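# Run the powered tray fully out into the clear housing

## Task

Make the motorised tray slide out of its box and into the transparent enclosure, travelling until it reaches the end of its run.

## Robot and tools

Robots: four identical i2rt Big YAM arms, named arm1, arm2, arm3 and arm4. Each has six revolute joints, a two-finger gripper and a camera on the wrist. Two fixed room cameras, cam_high and cam_low, also give views. The hand reaches roughly 1.0 m from the joint1 axis. Each arm's foot (base_link) faces along its own +x. Foot positions in metres: arm1 (-0.782, +0.413, 0.821), arm2 (-0.163, -0.327, 0.808), arm3 (+0.098, +0.364, 0.738), arm4 (+0.653, -0.370, 0.734). arm1 and arm3 face roughly -y, and arm2 and arm4 roughly +y.

Frame: there is one shared scene frame. Its origin is on the floor and +z is up. The "hand" point sits between the finger pads, about 1 cm short of the tips. The fingers extend along the hand's +z axis and open along its y axis. hand_target is the hand pose implied by the joint targets the drive currently holds. The printed hand pose can be off, more so at long reach.

move: each of arm1..arm4 is a separate optional object. An arm you omit keeps its previous command. An arm's object can contain:
- joints: absolute targets keyed by joint name. joint1_rad runs -2.879 to 2.879 (base yaw; positive is counter-clockwise seen from above; 0 points along the foot's +x). joint2_rad runs 0 to 3.141 (shoulder; 0 has the upper arm pointing back; increasing lifts it up and then forward). joint3_rad runs 0 to 3.019 (elbow; 0 is folded). joint4_rad runs -1.692 to 1.57 (wrist pitch; positive tips the fingers up). joint5_rad runs -1.57 to 1.57 (sideways swing; positive is to the arm's right). joint6_rad runs -2.094 to 2.094 (roll; positive is clockwise seen from behind). gripper_m runs 0 to 0.093 m and is the fingertip gap. The done tolerances are about ±0.045, 0.14, 0.09, 0.055, 0.03, 0.035 rad and 0.003 m.
- target: one absolute hand pose [x, y, z, qw, qx, qy, qz], position in metres and orientation as a wxyz quaternion, both in the scene frame. The hand moves in a straight line toward it, starting from its current hand_target. If you send target, joints may hold only gripper_m.
- speed: the top speed of the path, 0.002 to 0.5 m/s, default 0.25. It is only allowed together with target. Rotation is capped at twice this value in rad/s.
All motions in one call start at the same moment. All hand paths in a call finish together, timed by the slowest one. A path needing more than 10 s stops short of its goal, and no single action runs longer than 15 s. Each control step clips the commanded pose to within 100 mm and 20 degrees of the measured hand, and the controller favours position over orientation. Expect the hand to end a centimetre or more off, to lag, and to overshoot speed when the arm is near straight. Paths do not steer around obstacles or other arms. cameras is a list of names, or "all". An empty list returns no images. An unknown key or camera name makes the call invalid. An out-of-range value gets the call refused, and then the remaining move, wait and finished_scene calls in that reply are skipped.

wait: seconds (0 to 10) plus an optional cameras list. It commands nothing and returns the state and images.
zoom_image: camera plus region [x0, y0, x1, y1] in pixels of the latest 896x504 image from that camera. The region can be at most 504x504.
read_manual: returns only the licence text and has no use for control.
finished_scene: scene (the number of the current scene) and check (your honest account, for each condition, of what the latest images and readings show, what they cannot show, and how it could still be failing). The first call is only a review. A second call, in a later reply, ends the scene for good, and the tray must stay fully out with no help from the robot. Replying with no tool call ends everything.

Reading results: the "move" line lists each arm that got a motion, with "done" or its worst status. joint_status and hand_status show how each motion of the last accepted action ended. off_target means the joint came to rest short and may still be pushing. time_out means the arm could not finish in time; it keeps a nearby target and keeps pushing, and on_its_own lists such joints with "held at" giving their target. To relieve the push, send the reported position back as the target. "joint command not followed" or "pose unreachable" means a self- or arm-collision check withheld the command. The arm may keep retrying until you send new targets. "as last shown" marks arms this call did not command, and their state is repeated from before. "pictures" gives the order of the images. Images can be slightly older than the state. Joint velocities are in rad/s (gripper in m/s). Torques are in N m in joint order, include gravity, and carry an offset and noise. Entries 3 and 4 wrap at ±28 N m.

Gripper: when squeezing a rigid part, the reading falls up to 5 mm below the part's width. When closed on nothing, it reads 0.000 to 0.001. To grip firmly, command about 5 mm under the width read at first contact. To release, command well above the reading.

Avoid: arms pressing hard against each other, which fails the task; hard impacts; slamming or forcing the tray; letting go of moving parts; and long pushes against things that will not move. The arms do not stop on contact. Holding loads, staying outstretched or pushing at unreachable poses heats the motors. A MOTOR HOT line appears at 85 °C. At 100 °C an OVER-TEMPERATURE FAULT drops that arm for 30 s or more, and its keys report limit_stop_at_motor_heat; afterwards, resend the targets. The scene keeps running while you think, with the last commands held, so keep replies short. Smooth, short motions are best.

Each tool is called after "Call:" as name([rows], argument=value, ...), one row to a line, values as JSON.

## Session

Call:
move()

Scene clock: 0.00 s.
Joint torques (N m): no reading
Heat: arm1: hottest joint6_rad 26 °C; arm2: hottest joint2_rad 27 °C; arm3: hottest joint2_rad 28 °C; arm4: hottest joint2_rad 26 °C.
Joint velocities: arm1=[-0.005 0.005 -0.002 -0.012 -0.066 0.066 0] | arm2=[-0.005 -0.005 -0.002 -0.012 0.022 0.007 0] | arm3=[-0.005 -0.015 -0.007 -0.007 -0.022 -0.066 0] | arm4=[-0.015 -0.005 0.007 -0.002 -0.066 -0.022 0]
arm1.joint_positions: joint1_rad=-0.718 joint2_rad=+0.426 joint3_rad=+1.558 joint4_rad=-1.295 joint5_rad=+0.039 joint6_rad=+0.727 gripper_m=+0.094
arm1.joint_status: not commanded
arm1.hand: x=-0.8722 y=+0.3463 z=+1.4754 quat_wxyz=(-0.424, -0.763, +0.009, +0.487) (m; scene frame)
arm1.hand_target: x=-0.8686 y=+0.3497 z=+1.4833 quat_wxyz=(-0.430, -0.756, +0.009, +0.493) (m; scene frame)
arm1.hand_status: not commanded
arm2.joint_positions: joint1_rad=+0.520 joint2_rad=+0.510 joint3_rad=+1.518 joint4_rad=-1.596 joint5_rad=+0.104 joint6_rad=-0.347 gripper_m=+0.094
arm2.joint_status: not commanded
arm2.hand: x=-0.2050 y=-0.2002 z=+1.3693 quat_wxyz=(-0.357, +0.801, -0.366, -0.310) (m; scene frame)
arm2.hand_target: x=-0.2035 y=-0.2039 z=+1.3758 quat_wxyz=(-0.363, +0.797, -0.365, -0.317) (m; scene frame)
arm2.hand_status: not commanded
arm3.joint_positions: joint1_rad=+0.409 joint2_rad=+0.632 joint3_rad=+1.701 joint4_rad=-1.394 joint5_rad=+0.068 joint6_rad=+0.409 gripper_m=+0.094
arm3.joint_status: not commanded
arm3.hand: x=+0.1372 y=+0.1875 z=+1.4017 quat_wxyz=(-0.522, -0.612, -0.539, +0.251) (m; scene frame)
arm3.hand_target: x=+0.1354 y=+0.1923 z=+1.4086 quat_wxyz=(-0.530, -0.608, -0.534, +0.254) (m; scene frame)
arm3.hand_status: not commanded
arm4.joint_positions: joint1_rad=+0.128 joint2_rad=+0.621 joint3_rad=+1.683 joint4_rad=-1.302 joint5_rad=-0.284 joint6_rad=-0.326 gripper_m=+0.094
arm4.joint_status: not commanded
arm4.hand: x=+0.6215 y=-0.1890 z=+1.4151 quat_wxyz=(-0.453, +0.665, -0.420, -0.420) (m; scene frame)
arm4.hand_target: x=+0.6210 y=-0.1932 z=+1.4257 quat_wxyz=(-0.462, +0.659, -0.414, -0.425) (m; scene frame)
arm4.hand_status: not commanded
pictures: arm1_cam_wrist, arm2_cam_wrist, arm3_cam_wrist, arm4_cam_wrist, cam_high, cam_low

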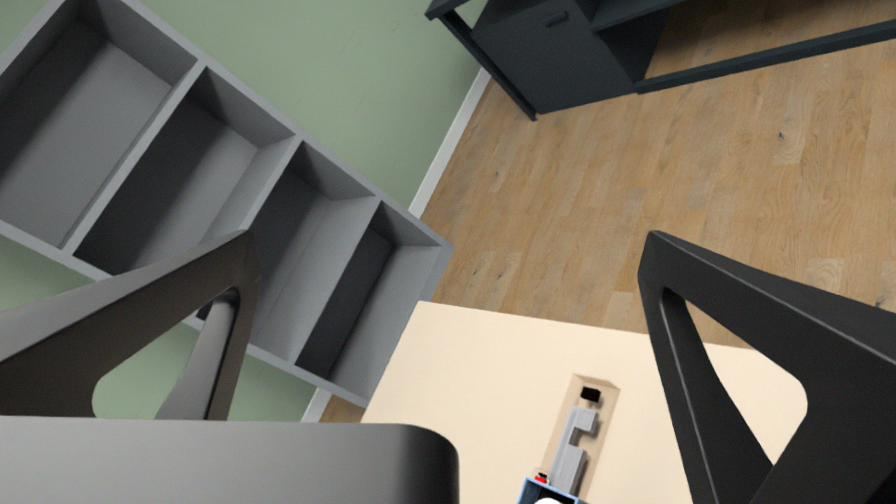

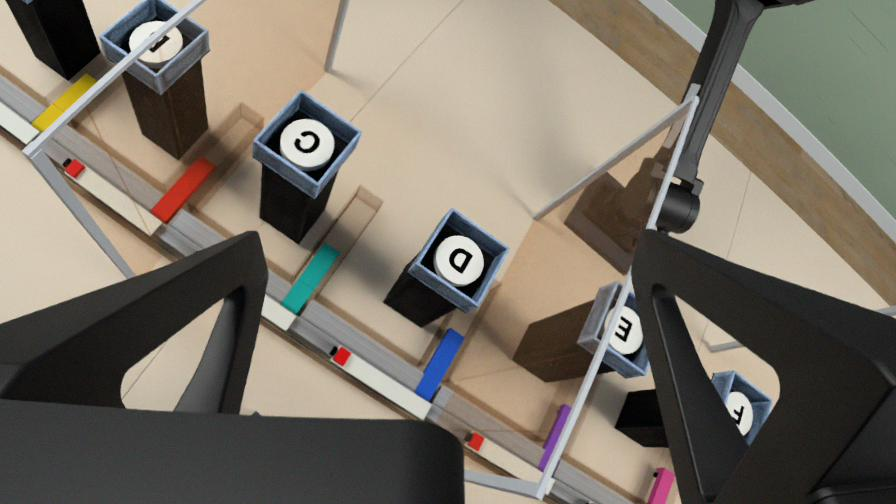

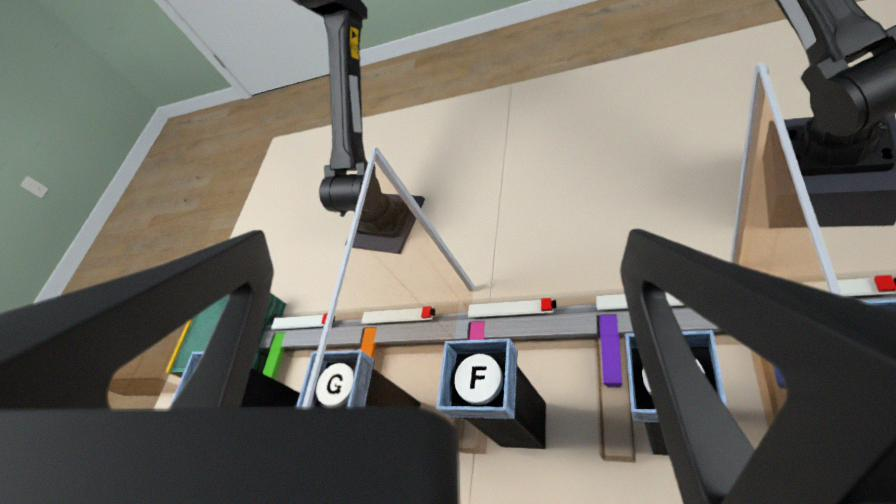

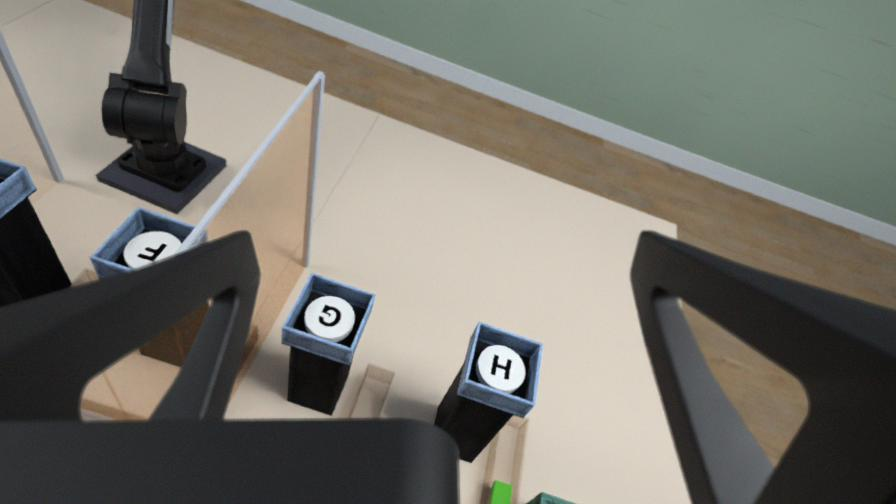

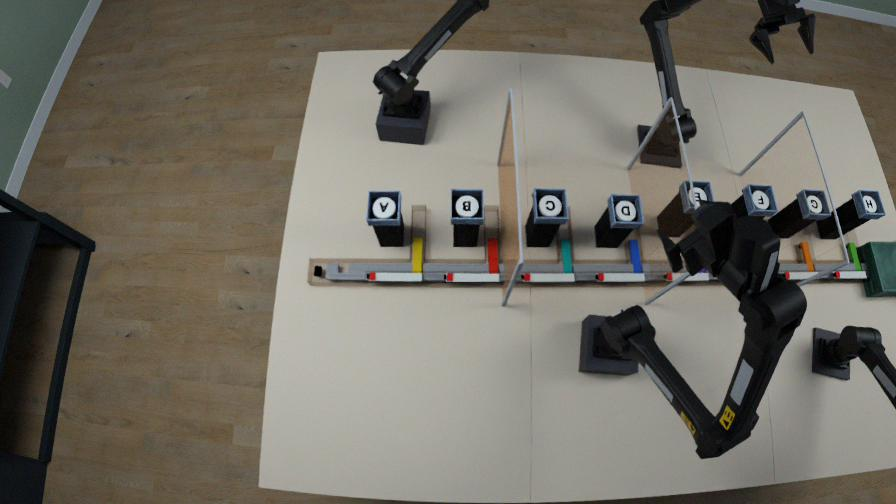

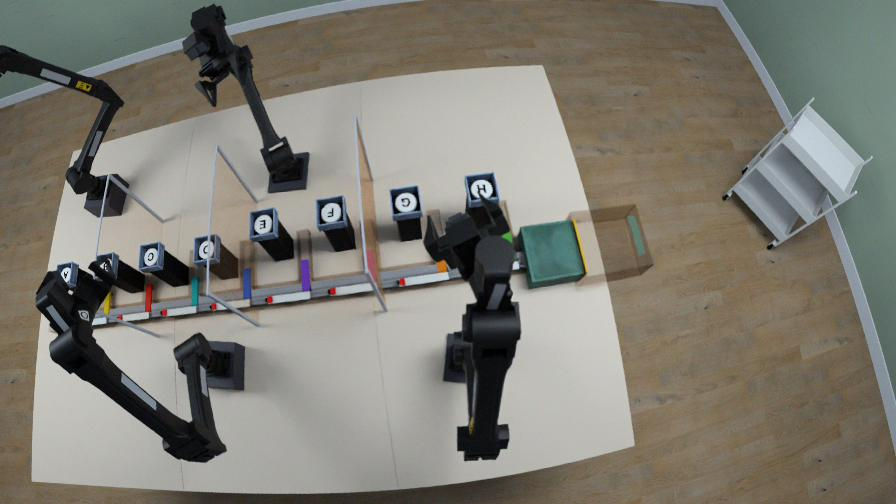

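Call:
zoom_image(camera="cam_high", region=[296, 170, 600, 320])

Call:
zoom_image(camera="cam_high", region=[592, 150, 896, 320])

Call:
zoom_image(camera="cam_low", region=[20, 200, 340, 360])

Call:
zoom_image(camera="cam_low", region=[340, 150, 680, 320])

Scaled by 1.658 from the camera's 896x504 image, which has a finer 1280x720 frame.

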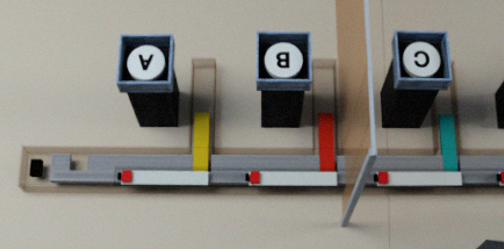

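Scaled by 1.658 from the camera's 896x504 image, which has a finer 1280x720 frame.

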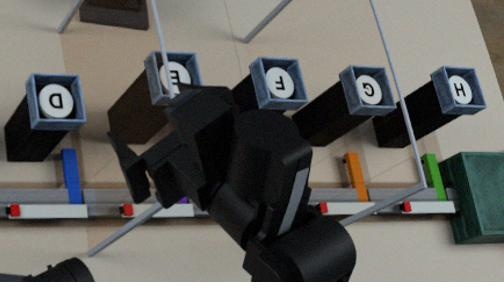

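Scaled by 1.575 from the camera's 896x504 image, which has a finer 1280x720 frame.

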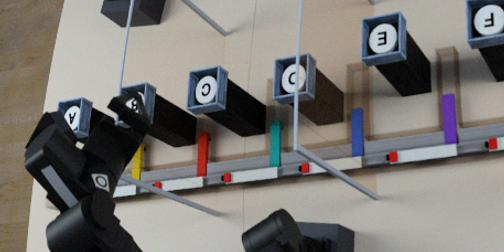

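Scaled by 1.482 from the camera's 896x504 image, which has a finer 1280x720 frame.

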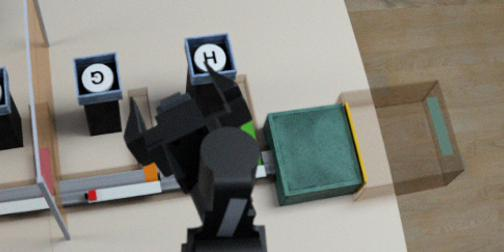

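Call:
zoom_image(camera="arm2_cam_wrist", region=[0, 0, 400, 300])

Call:
zoom_image(camera="arm2_cam_wrist", region=[240, 180, 700, 504])

Call:
zoom_image(camera="arm3_cam_wrist", region=[260, 240, 700, 504])

Call:
zoom_image(camera="arm1_cam_wrist", region=[460, 340, 700, 504])

Scaled by 1.260 from the camera's 896x504 image, which has a finer 1280x720 frame.

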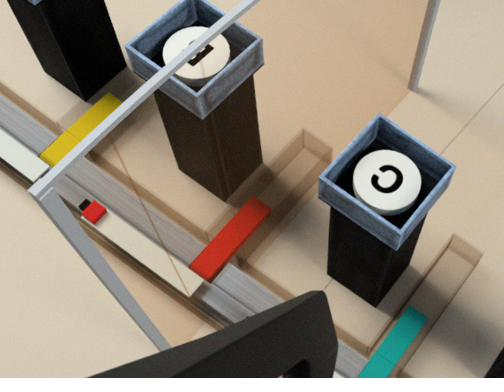

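Scaled by 1.096 from the camera's 896x504 image, which has a finer 1280x720 frame.

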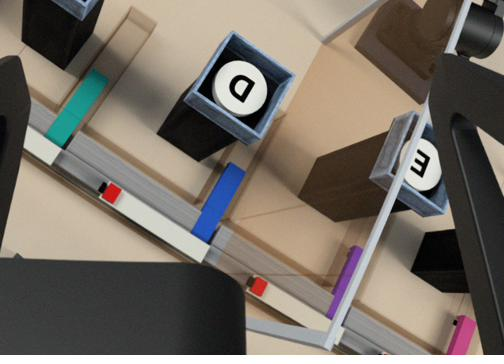

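Scaled by 1.145 from the camera's 896x504 image, which has a finer 1280x720 frame.

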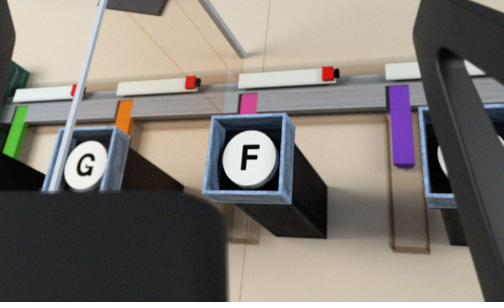

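Scaled by 2.100 from the camera's 896x504 image, which has a finer 1280x720 frame.

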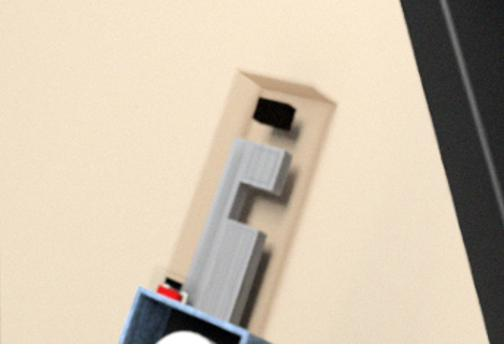

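Call:
zoom_image(camera="cam_low", region=[480, 160, 680, 310])

Call:
zoom_image(camera="cam_high", region=[290, 220, 470, 310])

Scaled by 2.520 from the camera's 896x504 image, which has a finer 1280x720 frame.

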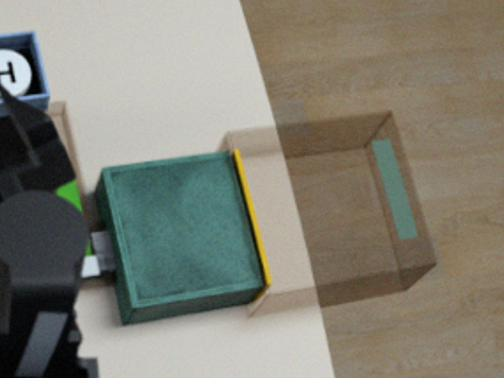

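Scaled by 2.800 from the camera's 896x504 image, which has a finer 1280x720 frame.

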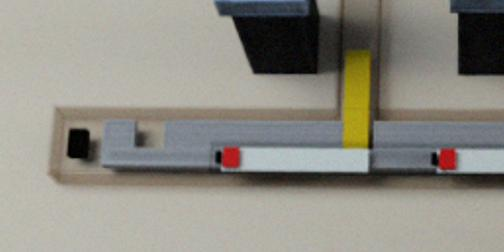

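Call:
move(arm1={"target": [-0.74, -0.05, 1.12, 0, 0.7071, 0.7071, 0], "speed": 0.4}, cameras=["arm1_cam_wrist", "cam_high"])

Scene clock: 7.70 s.
Joint torques (N m): arm1=[0.21 -11.28 12.27 0.46 -0.08 -0.15] | arm2=[-0.21 3.9 8.27 1.73 -0.03 0.13] | arm3=[-1.44 2.84 8.66 2.29 -0.04 -0.17] | arm4=[0.56 5.01 8.55 1.69 -0.11 -0.03]
Heat: arm1: hottest joint3_rad 26 °C; arm2: hottest joint2_rad 27 °C; arm3: hottest joint2_rad 28 °C; arm4: hottest joint2_rad 26 °C.
move: arm1 off_target
Joint velocities: arm1=[0.005 -0.015 -0.012 0.017 0.037 -0.095 0] | arm2=[0.005 -0.005 -0.007 -0.012 0.037 -0.081 0] | arm3=[-0.024 0.005 -0.012 -0.022 -0.051 -0.037 0] | arm4=[-0.005 -0.015 0.007 -0.017 -0.007 -0.022 0]
arm1.joint_positions: joint1_rad=+0.215 joint2_rad=+1.539 joint3_rad=+1.566 joint4_rad=-1.653 joint5_rad=+0.010 joint6_rad=+0.119 gripper_m=+0.094
arm1.joint_status: not commanded
arm1.hand: x=-0.7393 y=-0.0297 z=+1.0990 quat_wxyz=(+0.021, -0.712, -0.702, -0.015) (m; scene frame)
arm1.hand_target: x=-0.7392 y=-0.0408 z=+1.1195 quat_wxyz=(+0.001, -0.710, -0.704, -0.001) (m; scene frame)
arm1.hand_status: off_target (0.029 m and 3.0 deg from the pose sent, 0.548 m and 115.5 deg at the start; pose on its path clipped on 24 of 106 steps)
arm2, arm3, arm4: as last shown
pictures: arm1_cam_wrist, cam_high
camera_calibration:
arm1_cam_wrist: T_world_to_cam=[[-0.999889, 0.0124883, -0.00807203, -0.729432], [0.00430201, 0.762573, 0.646887, -0.683541], [0.014234, 0.646781, -0.762543, 0.988782], [0, 0, 0, 1]] pos_world=[-0.740485, -0.109166, 1.19027]

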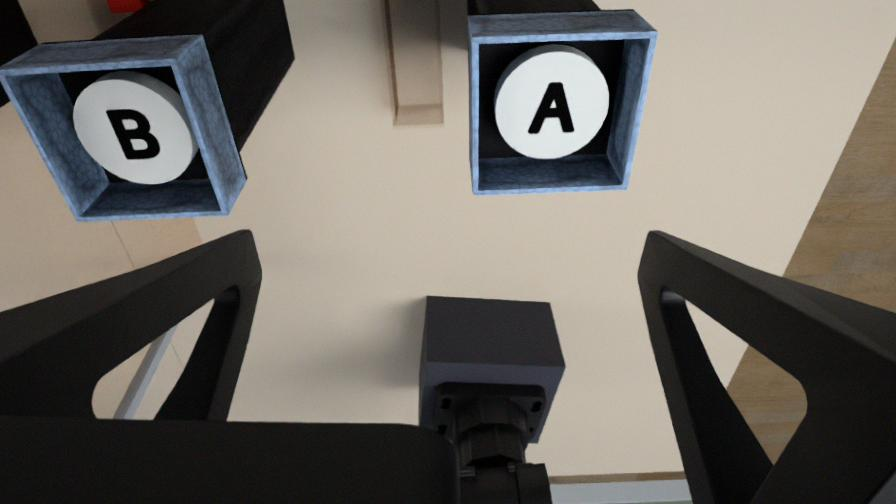

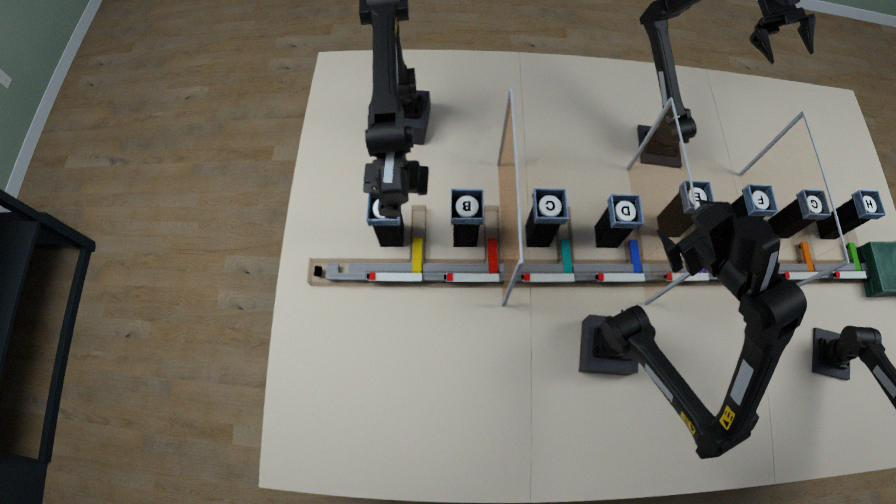

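Call:
move(arm1={"joints": {"joint4_rad": -0.9, "gripper_m": 0.0}}, cameras=["arm1_cam_wrist"])

Call:
zoom_image(camera="arm1_cam_wrist", region=[200, 0, 700, 300])

Scene clock: 9.77 s.
Joint torques (N m): arm1=[0.15 -12.63 13.31 2.84 -0.08 -0.17] | arm2=[-0.5 4.25 8.27 1.89 -0.04 0.17] | arm3=[-1.44 2.67 8.61 2.26 -0.05 -0.16] | arm4=[0.56 4.95 8.55 1.68 -0.11 -0.03]
Heat: arm1: hottest joint3_rad 26 °C; arm2: hottest joint2_rad 27 °C; arm3: hottest joint2_rad 28 °C; arm4: hottest joint2_rad 26 °C.
move: arm1 done
Joint velocities: arm1=[-0.015 -0.024 -0.007 -0.002 0.037 -0.051 0] | arm2=[-0.005 0.005 0.022 0.017 0.022 -0.007 0] | arm3=[0.005 -0.005 -0.007 -0.002 -0.007 -0.066 0] | arm4=[-0.024 0.005 -0.002 0.012 -0.051 -0.051 0]
arm1.joint_positions: joint1_rad=+0.215 joint2_rad=+1.539 joint3_rad=+1.566 joint4_rad=-0.914 joint5_rad=+0.010 joint6_rad=+0.117 gripper_m=+0.000
arm1.joint_status: all done
arm1.hand: x=-0.7221 y=-0.1976 z=+1.1545 quat_wxyz=(-0.262, -0.672, -0.659, +0.212) (m; scene frame)
arm1.hand_target: x=-0.7226 y=-0.2097 z=+1.1866 quat_wxyz=(-0.287, -0.661, -0.653, +0.232) (m; scene frame)
arm1.hand_status: not commanded
arm2, arm3, arm4: as last shown
pictures: arm1_cam_wrist
camera_calibration:
arm1_cam_wrist: T_world_to_cam=[[-0.996143, -0.0197696, -0.0854858, -0.623944], [-0.0170692, 0.999335, -0.0322063, 0.223837], [0.0860657, -0.030623, -0.995819, 1.32673], [0, 0, 0, 1]] pos_world=[-0.731903, -0.195395, 1.27506]

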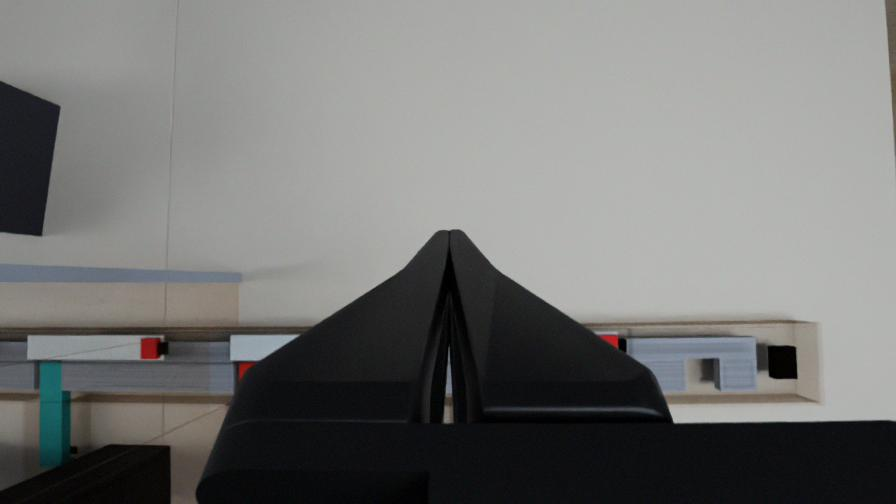

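Scaled by 1.008 from the camera's 896x504 image, which has a finer 1280x720 frame.

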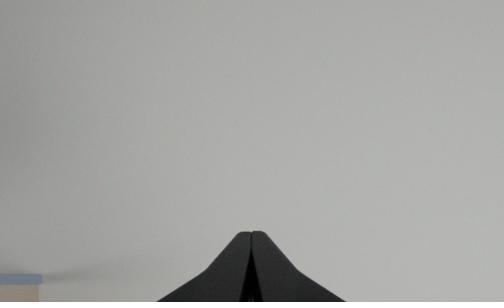

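Call:
zoom_image(camera="arm1_cam_wrist", region=[0, 300, 260, 480])

Call:
zoom_image(camera="arm1_cam_wrist", region=[560, 290, 860, 440])

Scaled by 1.938 from the camera's 896x504 image, which has a finer 1280x720 frame.

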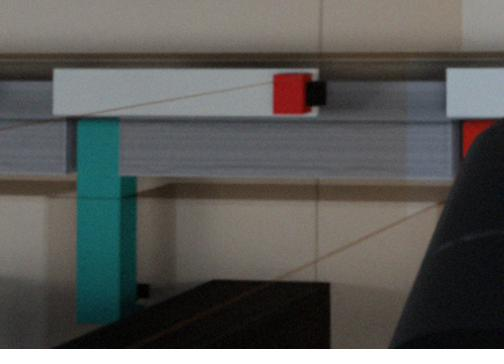

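Scaled by 1.680 from the camera's 896x504 image, which has a finer 1280x720 frame.

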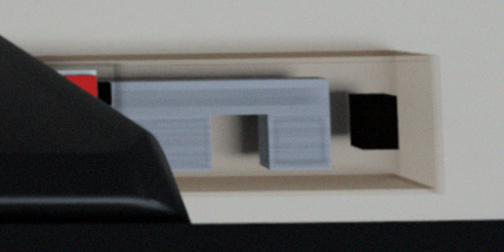

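Call:
move(arm1={"target": [-0.787, -0.008, 1.03, 0, 0.7071, 0.7071, 0], "speed": 0.4}, cameras=["arm1_cam_wrist", "cam_high", "cam_low"])

Scene clock: 12.30 s.
Joint torques (N m): arm1=[-0.09 -11.05 8.23 0.5 0.21 -0.15] | arm2=[-0.21 3.66 8.29 1.85 -0.02 0.12] | arm3=[-1.55 2.78 8.64 2.28 -0.05 -0.16] | arm4=[0.5 4.95 8.57 1.68 -0.11 -0.03]
Heat: arm1: hottest joint3_rad 27 °C; arm2: hottest joint2_rad 27 °C; arm3: hottest joint2_rad 28 °C; arm4: hottest joint2_rad 26 °C.
move: arm1 done
Joint velocities: arm1=[-0.015 -0.005 0.007 -0.007 -0.037 -0.007 -0.001] | arm2=[0.005 -0.015 0.002 0.007 0.037 -0.11 0] | arm3=[-0.005 -0.005 -0.002 0.002 0.022 -0.066 0] | arm4=[-0.015 -0.005 0.012 -0.007 0.037 0.037 0]
arm1.joint_positions: joint1_rad=+0.112 joint2_rad=+1.460 joint3_rad=+1.296 joint4_rad=-1.416 joint5_rad=-0.010 joint6_rad=+0.013 gripper_m=+0.000
arm1.joint_status: not commanded
arm1.hand: x=-0.7813 y=-0.0083 z=+1.0287 quat_wxyz=(-0.004, -0.711, -0.703, -0.008) (m; scene frame)
arm1.hand_target: x=-0.7847 y=-0.0050 z=+1.0339 quat_wxyz=(-0.005, -0.710, -0.704, -0.004) (m; scene frame)
arm1.hand_status: done (0.006 m and 1.2 deg from the pose sent, 0.236 m and 39.4 deg at the start)
arm2, arm3, arm4: as last shown
pictures: arm1_cam_wrist, cam_high, cam_low
camera_calibration:
arm1_cam_wrist: T_world_to_cam=[[-0.999394, 0.00973728, -0.0334162, -0.745805], [-0.0127561, 0.790803, 0.611938, -0.631296], [0.0323843, 0.611993, -0.7902, 0.964211], [0, 0, 0, 1]] pos_world=[-0.784631, -0.0835973, 1.12331]

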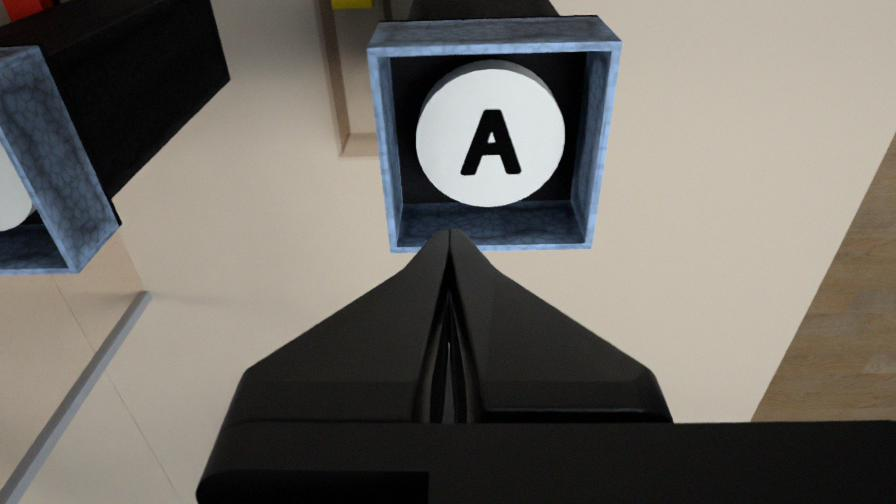

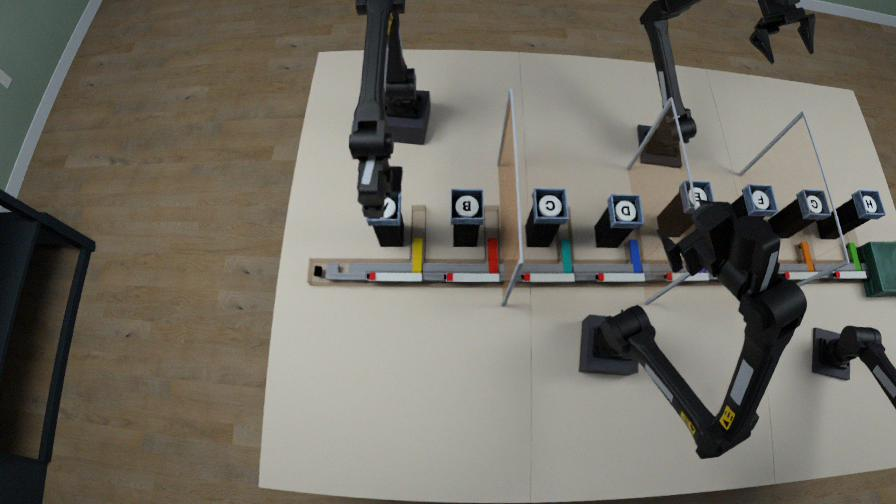

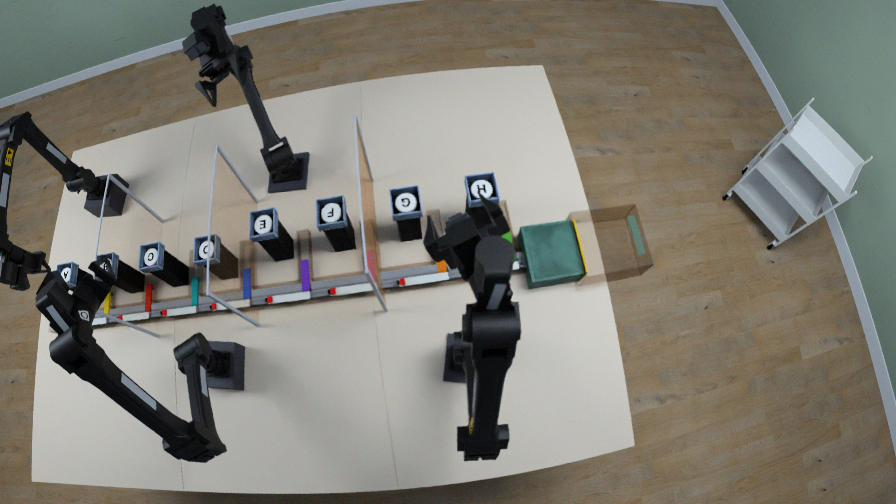

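Call:
move(arm1={"target": [-0.793, 0.006, 0.945, 0, 0.7071, 0.7071, 0], "speed": 0.1}, cameras=["arm1_cam_wrist", "cam_high", "arm2_cam_wrist"])

Scene clock: 14.27 s.
Joint torques (N m): arm1=[-0.09 -8.59 7.76 1.26 0.23 -0.18] | arm2=[0.03 4.19 8.18 1.81 -0.03 0.16] | arm3=[-1.49 2.73 8.66 2.29 -0.06 -0.17] | arm4=[0.56 5.01 8.55 1.69 -0.11 -0.03]
Heat: arm1: hottest joint3_rad 27 °C; arm2: hottest joint2_rad 27 °C; arm3: hottest joint2_rad 28 °C; arm4: hottest joint2_rad 26 °C.
move: arm1 done
Joint velocities: arm1=[-0.005 0.005 -0.002 -0.002 0.007 -0.007 -0.001] | arm2=[-0.005 0.005 -0.012 0.017 -0.007 0.007 0] | arm3=[-0.005 -0.005 0.002 -0.007 -0.095 0.007 0] | arm4=[0.005 -0.005 0.012 0.002 -0.037 0.037 0]
arm1.joint_positions: joint1_rad=+0.097 joint2_rad=+1.460 joint3_rad=+1.088 joint4_rad=-1.193 joint5_rad=+0.002 joint6_rad=-0.011 gripper_m=+0.000
arm1.joint_status: not commanded
arm1.hand: x=-0.7888 y=+0.0090 z=+0.9520 quat_wxyz=(-0.005, -0.708, -0.706, +0.001) (m; scene frame)
arm1.hand_target: x=-0.7925 y=+0.0077 z=+0.9452 quat_wxyz=(+0.000, -0.707, -0.707, +0.000) (m; scene frame)
arm1.hand_status: done (0.009 m and 0.6 deg from the pose sent, 0.086 m and 1.2 deg at the start)
arm2, arm3, arm4: as last shown
pictures: arm1_cam_wrist, arm2_cam_wrist, cam_high
camera_calibration:
arm1_cam_wrist: T_world_to_cam=[[-0.999767, -0.0000718436, -0.0216026, -0.767544], [-0.0130393, 0.799293, 0.6008, -0.587881], [0.0172236, 0.600941, -0.799108, 0.889837], [0, 0, 0, 1]] pos_world=[-0.790357, -0.0649054, 1.04769]

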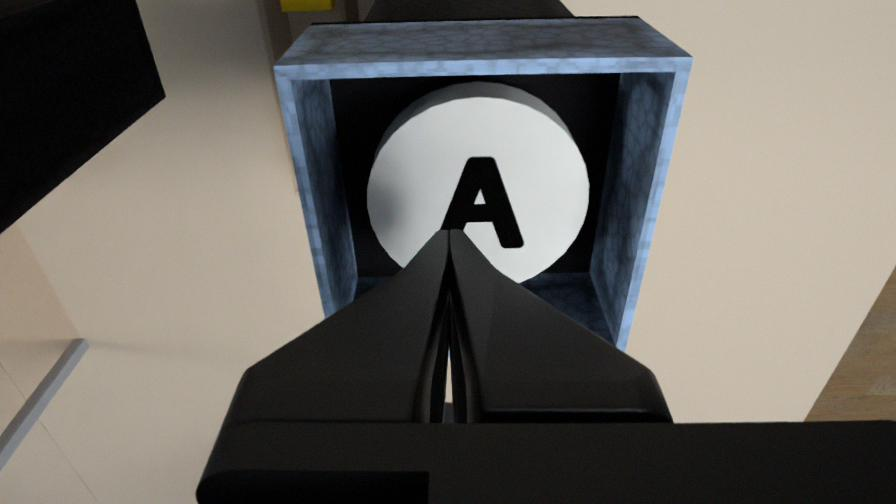

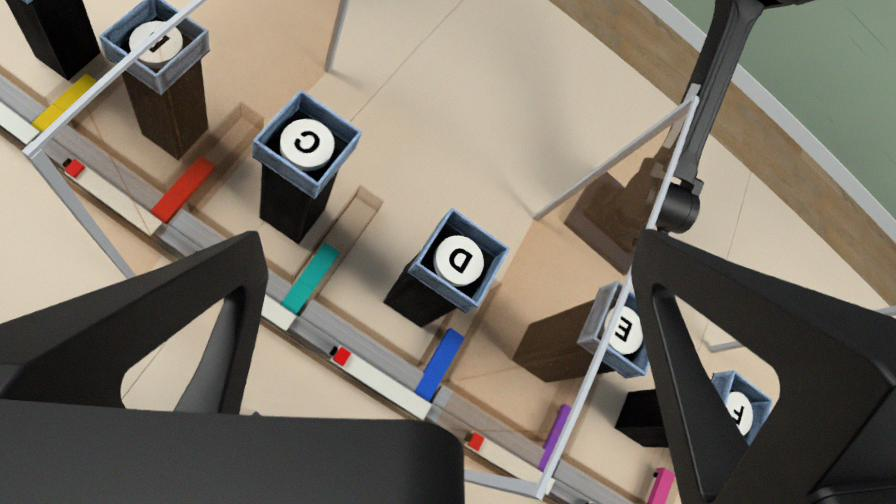

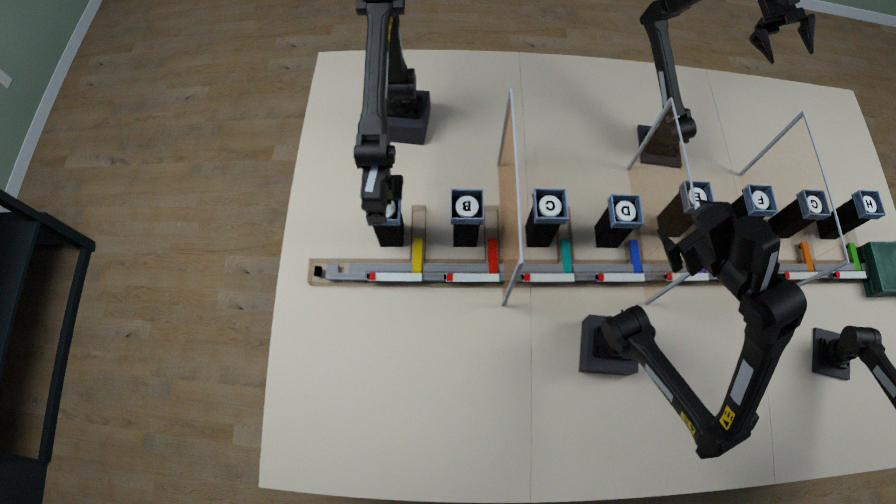

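Call:
move(arm1={"target": [-0.793, 0.008, 0.92, 0, 0.7071, 0.7071, 0], "speed": 0.1}, cameras=["arm1_cam_wrist", "cam_high", "arm2_cam_wrist"])

Scene clock: 15.37 s.
Joint torques (N m): arm1=[-0.26 -8.23 7.19 1.57 0.21 -0.17] | arm2=[-0.5 4.37 8.35 1.76 0 0.11] | arm3=[-1.44 2.67 8.64 2.26 -0.05 -0.16] | arm4=[0.62 5.01 8.55 1.68 -0.11 -0.03]
Heat: arm1: hottest joint3_rad 27 °C; arm2: hottest joint2_rad 27 °C; arm3: hottest joint2_rad 28 °C; arm4: hottest joint2_rad 26 °C.
move: arm1 off_target
Joint velocities: arm1=[0.005 0.005 0.002 -0.007 0.051 -0.066 -0.001] | arm2=[-0.005 0.005 0.012 0.017 -0.007 0.007 0] | arm3=[-0.005 0.005 -0.002 0.007 -0.037 -0.037 0] | arm4=[-0.005 -0.005 -0.007 -0.002 -0.037 0.007 0]
arm1.joint_positions: joint1_rad=+0.096 joint2_rad=+1.480 joint3_rad=+1.050 joint4_rad=-1.131 joint5_rad=+0.002 joint6_rad=-0.012 gripper_m=+0.000
arm1.joint_status: not commanded
arm1.hand: x=-0.7892 y=+0.0089 z=+0.9311 quat_wxyz=(-0.006, -0.708, -0.706, +0.003) (m; scene frame)
arm1.hand_target: x=-0.7930 y=+0.0088 z=+0.9204 quat_wxyz=(+0.000, -0.707, -0.707, +0.000) (m; scene frame)
arm1.hand_status: off_target (0.012 m and 0.8 deg from the pose sent, 0.032 m and 0.6 deg at the start)
arm2, arm3, arm4: as last shown
pictures: arm1_cam_wrist, arm2_cam_wrist, cam_high
camera_calibration:
arm1_cam_wrist: T_world_to_cam=[[-0.999768, -0.000133438, -0.0215371, -0.768377], [-0.0129772, 0.801806, 0.597444, -0.572127], [0.0171889, 0.597585, -0.801621, 0.875605], [0, 0, 0, 1]] pos_world=[-0.790674, -0.0646163, 1.02717]

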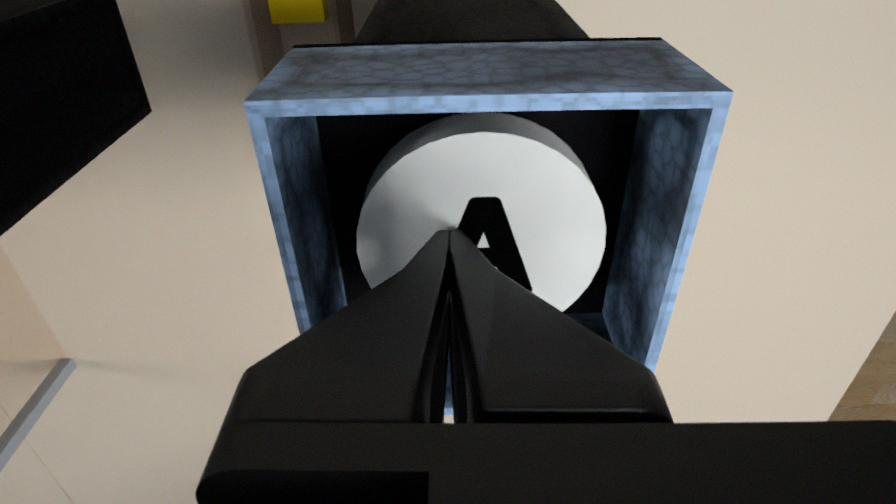

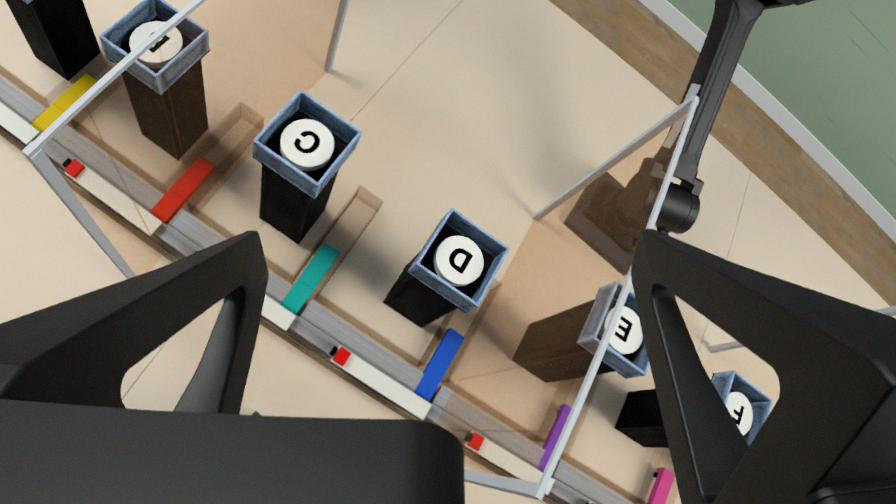

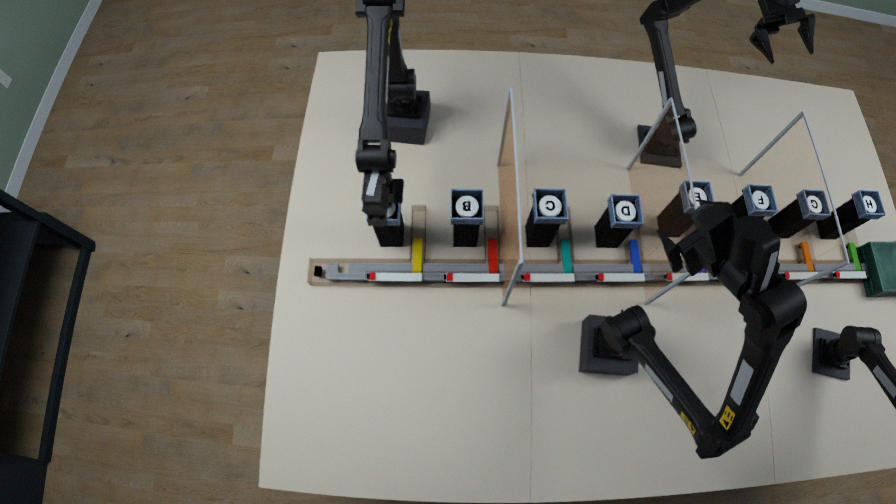

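Call:
move(arm1={"target": [-0.793, 0.004, 0.895, 0, 0.7071, 0.7071, 0], "speed": 0.1}, cameras=["arm1_cam_wrist", "cam_high", "arm2_cam_wrist"])

Scene clock: 16.53 s.
Joint torques (N m): arm1=[-0.15 -5.42 6.01 2.19 0.21 -0.18] | arm2=[-0.5 3.78 8.23 1.87 -0.03 0.15] | arm3=[-1.55 2.78 8.62 2.28 -0.05 -0.17] | arm4=[0.56 4.95 8.55 1.69 -0.11 -0.03]
Heat: arm1: hottest joint3_rad 27 °C; arm2: hottest joint2_rad 27 °C; arm3: hottest joint2_rad 28 °C; arm4: hottest joint2_rad 26 °C.
move: arm1 off_target
Joint velocities: arm1=[0.005 0.005 -0.007 0.007 0.022 0.022 0.001] | arm2=[0.005 -0.015 0.002 0.012 -0.037 0.007 0] | arm3=[-0.015 -0.005 0.012 -0.012 -0.037 -0.007 0] | arm4=[-0.005 -0.024 -0.007 0.002 0.007 -0.007 0]
arm1.joint_positions: joint1_rad=+0.096 joint2_rad=+1.480 joint3_rad=+1.038 joint4_rad=-1.079 joint5_rad=+0.002 joint6_rad=-0.013 gripper_m=+0.000
arm1.joint_status: not commanded
arm1.hand: x=-0.7893 y=+0.0006 z=+0.9275 quat_wxyz=(-0.020, -0.707, -0.706, +0.018) (m; scene frame)
arm1.hand_target: x=-0.7928 y=+0.0067 z=+0.8970 quat_wxyz=(+0.000, -0.707, -0.707, +0.000) (m; scene frame)
arm1.hand_status: off_target (0.033 m and 3.1 deg from the pose sent, 0.037 m and 0.8 deg at the start)
arm2, arm3, arm4: as last shown
pictures: arm1_cam_wrist, arm2_cam_wrist, cam_high
camera_calibration:
arm1_cam_wrist: T_world_to_cam=[[-0.999781, -0.00110626, -0.0209151, -0.769135], [-0.0127107, 0.82573, 0.563923, -0.532019], [0.0166463, 0.564065, -0.825563, 0.899442], [0, 0, 0, 1]] pos_world=[-0.790701, -0.0688905, 1.02648]

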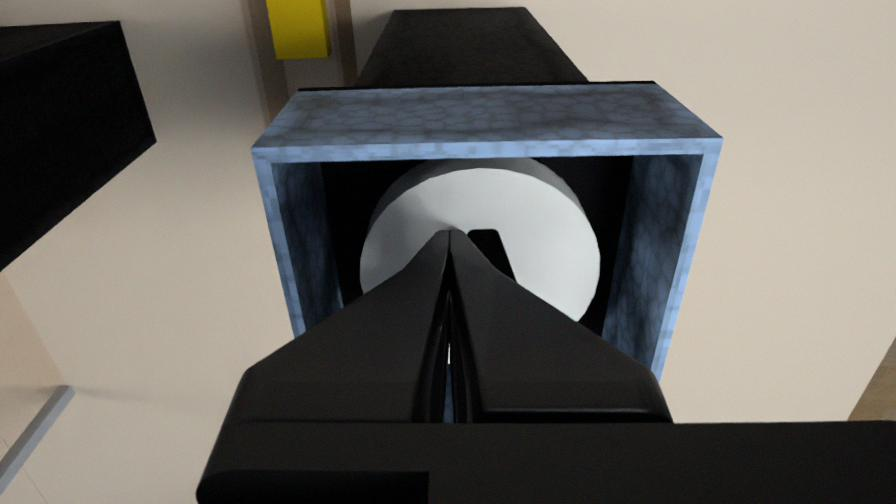

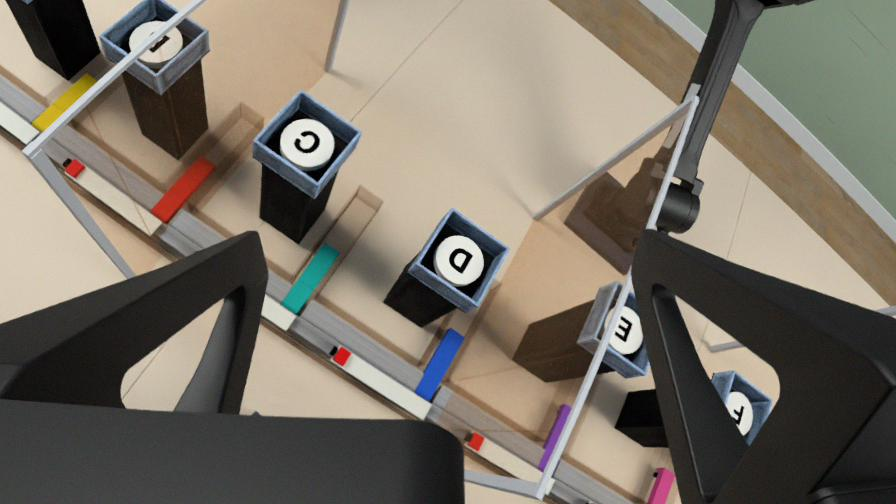

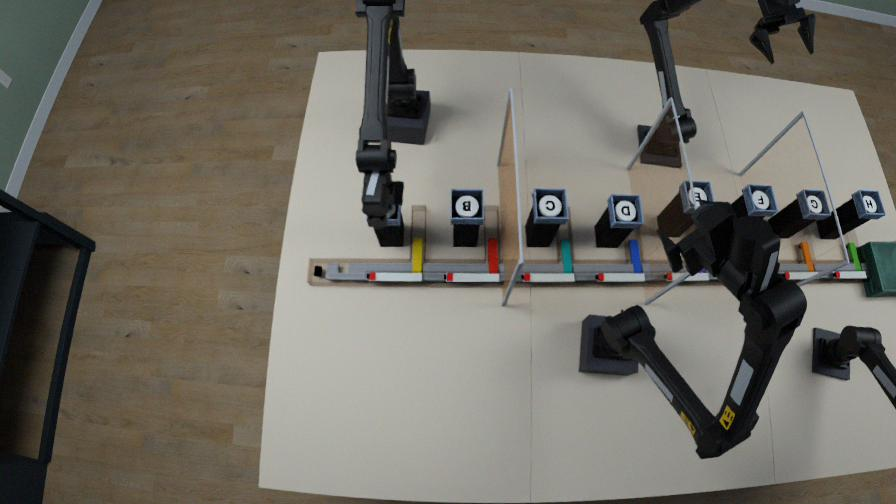

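Call:
move(arm1={"target": [-0.793, 0.006, 0.85, 0, 0.7071, 0.7071, 0], "speed": 0.15}, cameras=["arm1_cam_wrist", "cam_high", "arm2_cam_wrist"])

Scene clock: 17.80 s.
Joint torques (N m): arm1=[-0.21 -2.08 3.52 3.07 0.17 -0.18] | arm2=[-0.15 4.19 8.2 1.83 -0.02 0.12] | arm3=[-1.49 2.73 8.64 2.29 -0.05 -0.17] | arm4=[0.56 4.95 8.55 1.68 -0.11 -0.03]
Heat: arm1: hottest joint3_rad 27 °C; arm2: hottest joint2_rad 27 °C; arm3: hottest joint2_rad 28 °C; arm4: hottest joint2_rad 26 °C.
move: arm1 off_target
Joint velocities: arm1=[0.005 -0.015 0.012 0.007 -0.007 0.037 0.001] | arm2=[-0.015 0.005 0.002 -0.012 -0.022 -0.037 0] | arm3=[-0.015 -0.015 0.002 0.002 -0.007 -0.007 0] | arm4=[-0.005 -0.015 -0.007 0.027 -0.007 0.037 0]
arm1.joint_positions: joint1_rad=+0.096 joint2_rad=+1.472 joint3_rad=+1.003 joint4_rad=-0.981 joint5_rad=+0.002 joint6_rad=-0.013 gripper_m=+0.000
arm1.joint_status: not commanded
arm1.hand: x=-0.7893 y=-0.0088 z=+0.9197 quat_wxyz=(-0.045, -0.707, -0.705, +0.043) (m; scene frame)
arm1.hand_target: x=-0.7922 y=+0.0149 z=+0.8585 quat_wxyz=(+0.000, -0.707, -0.707, -0.001) (m; scene frame)
arm1.hand_status: off_target (0.071 m and 7.1 deg from the pose sent, 0.078 m and 3.1 deg at the start)
arm2, arm3, arm4: as last shown
pictures: arm1_cam_wrist, arm2_cam_wrist, cam_high
camera_calibration:
arm1_cam_wrist: T_world_to_cam=[[-0.999801, -0.00204378, -0.0198216, -0.77042], [-0.0117817, 0.862863, 0.5053, -0.464841], [0.0160706, 0.505434, -0.862716, 0.931488], [0, 0, 0, 1]] pos_world=[-0.790713, -0.0712856, 1.02322]

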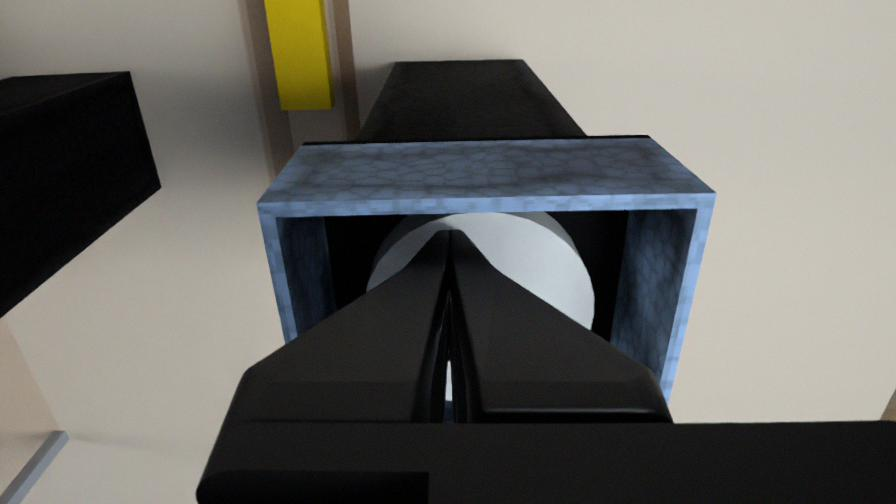

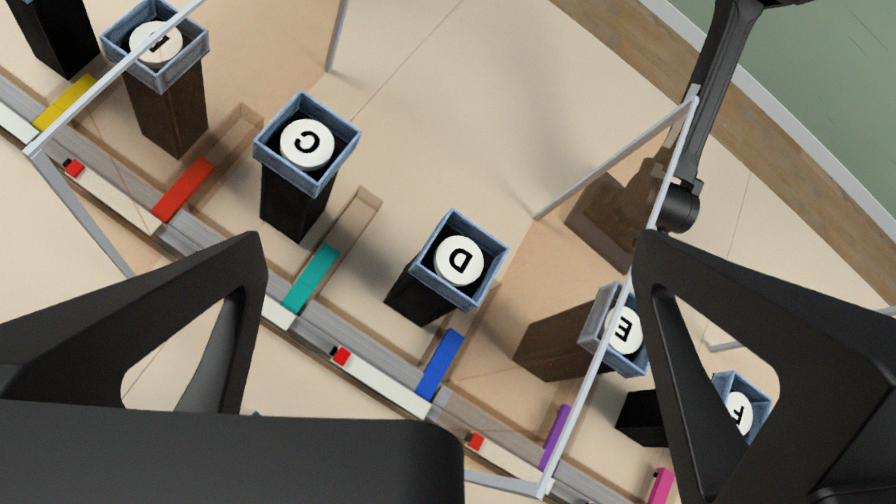

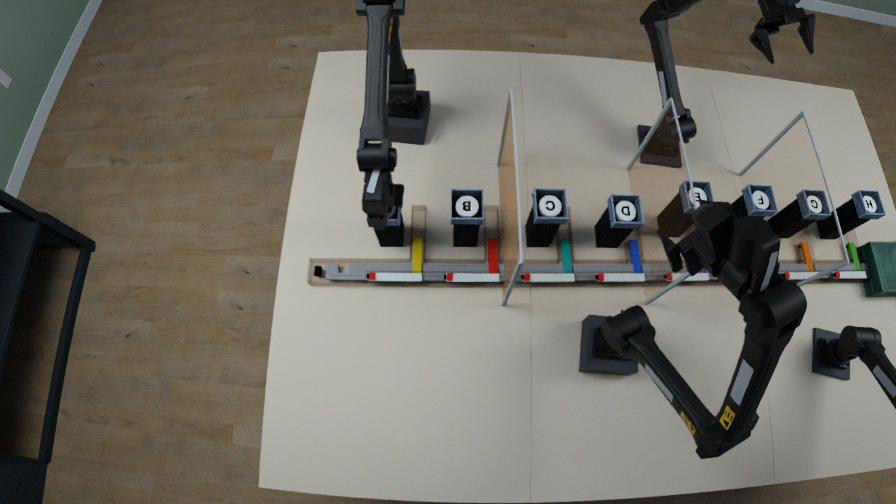

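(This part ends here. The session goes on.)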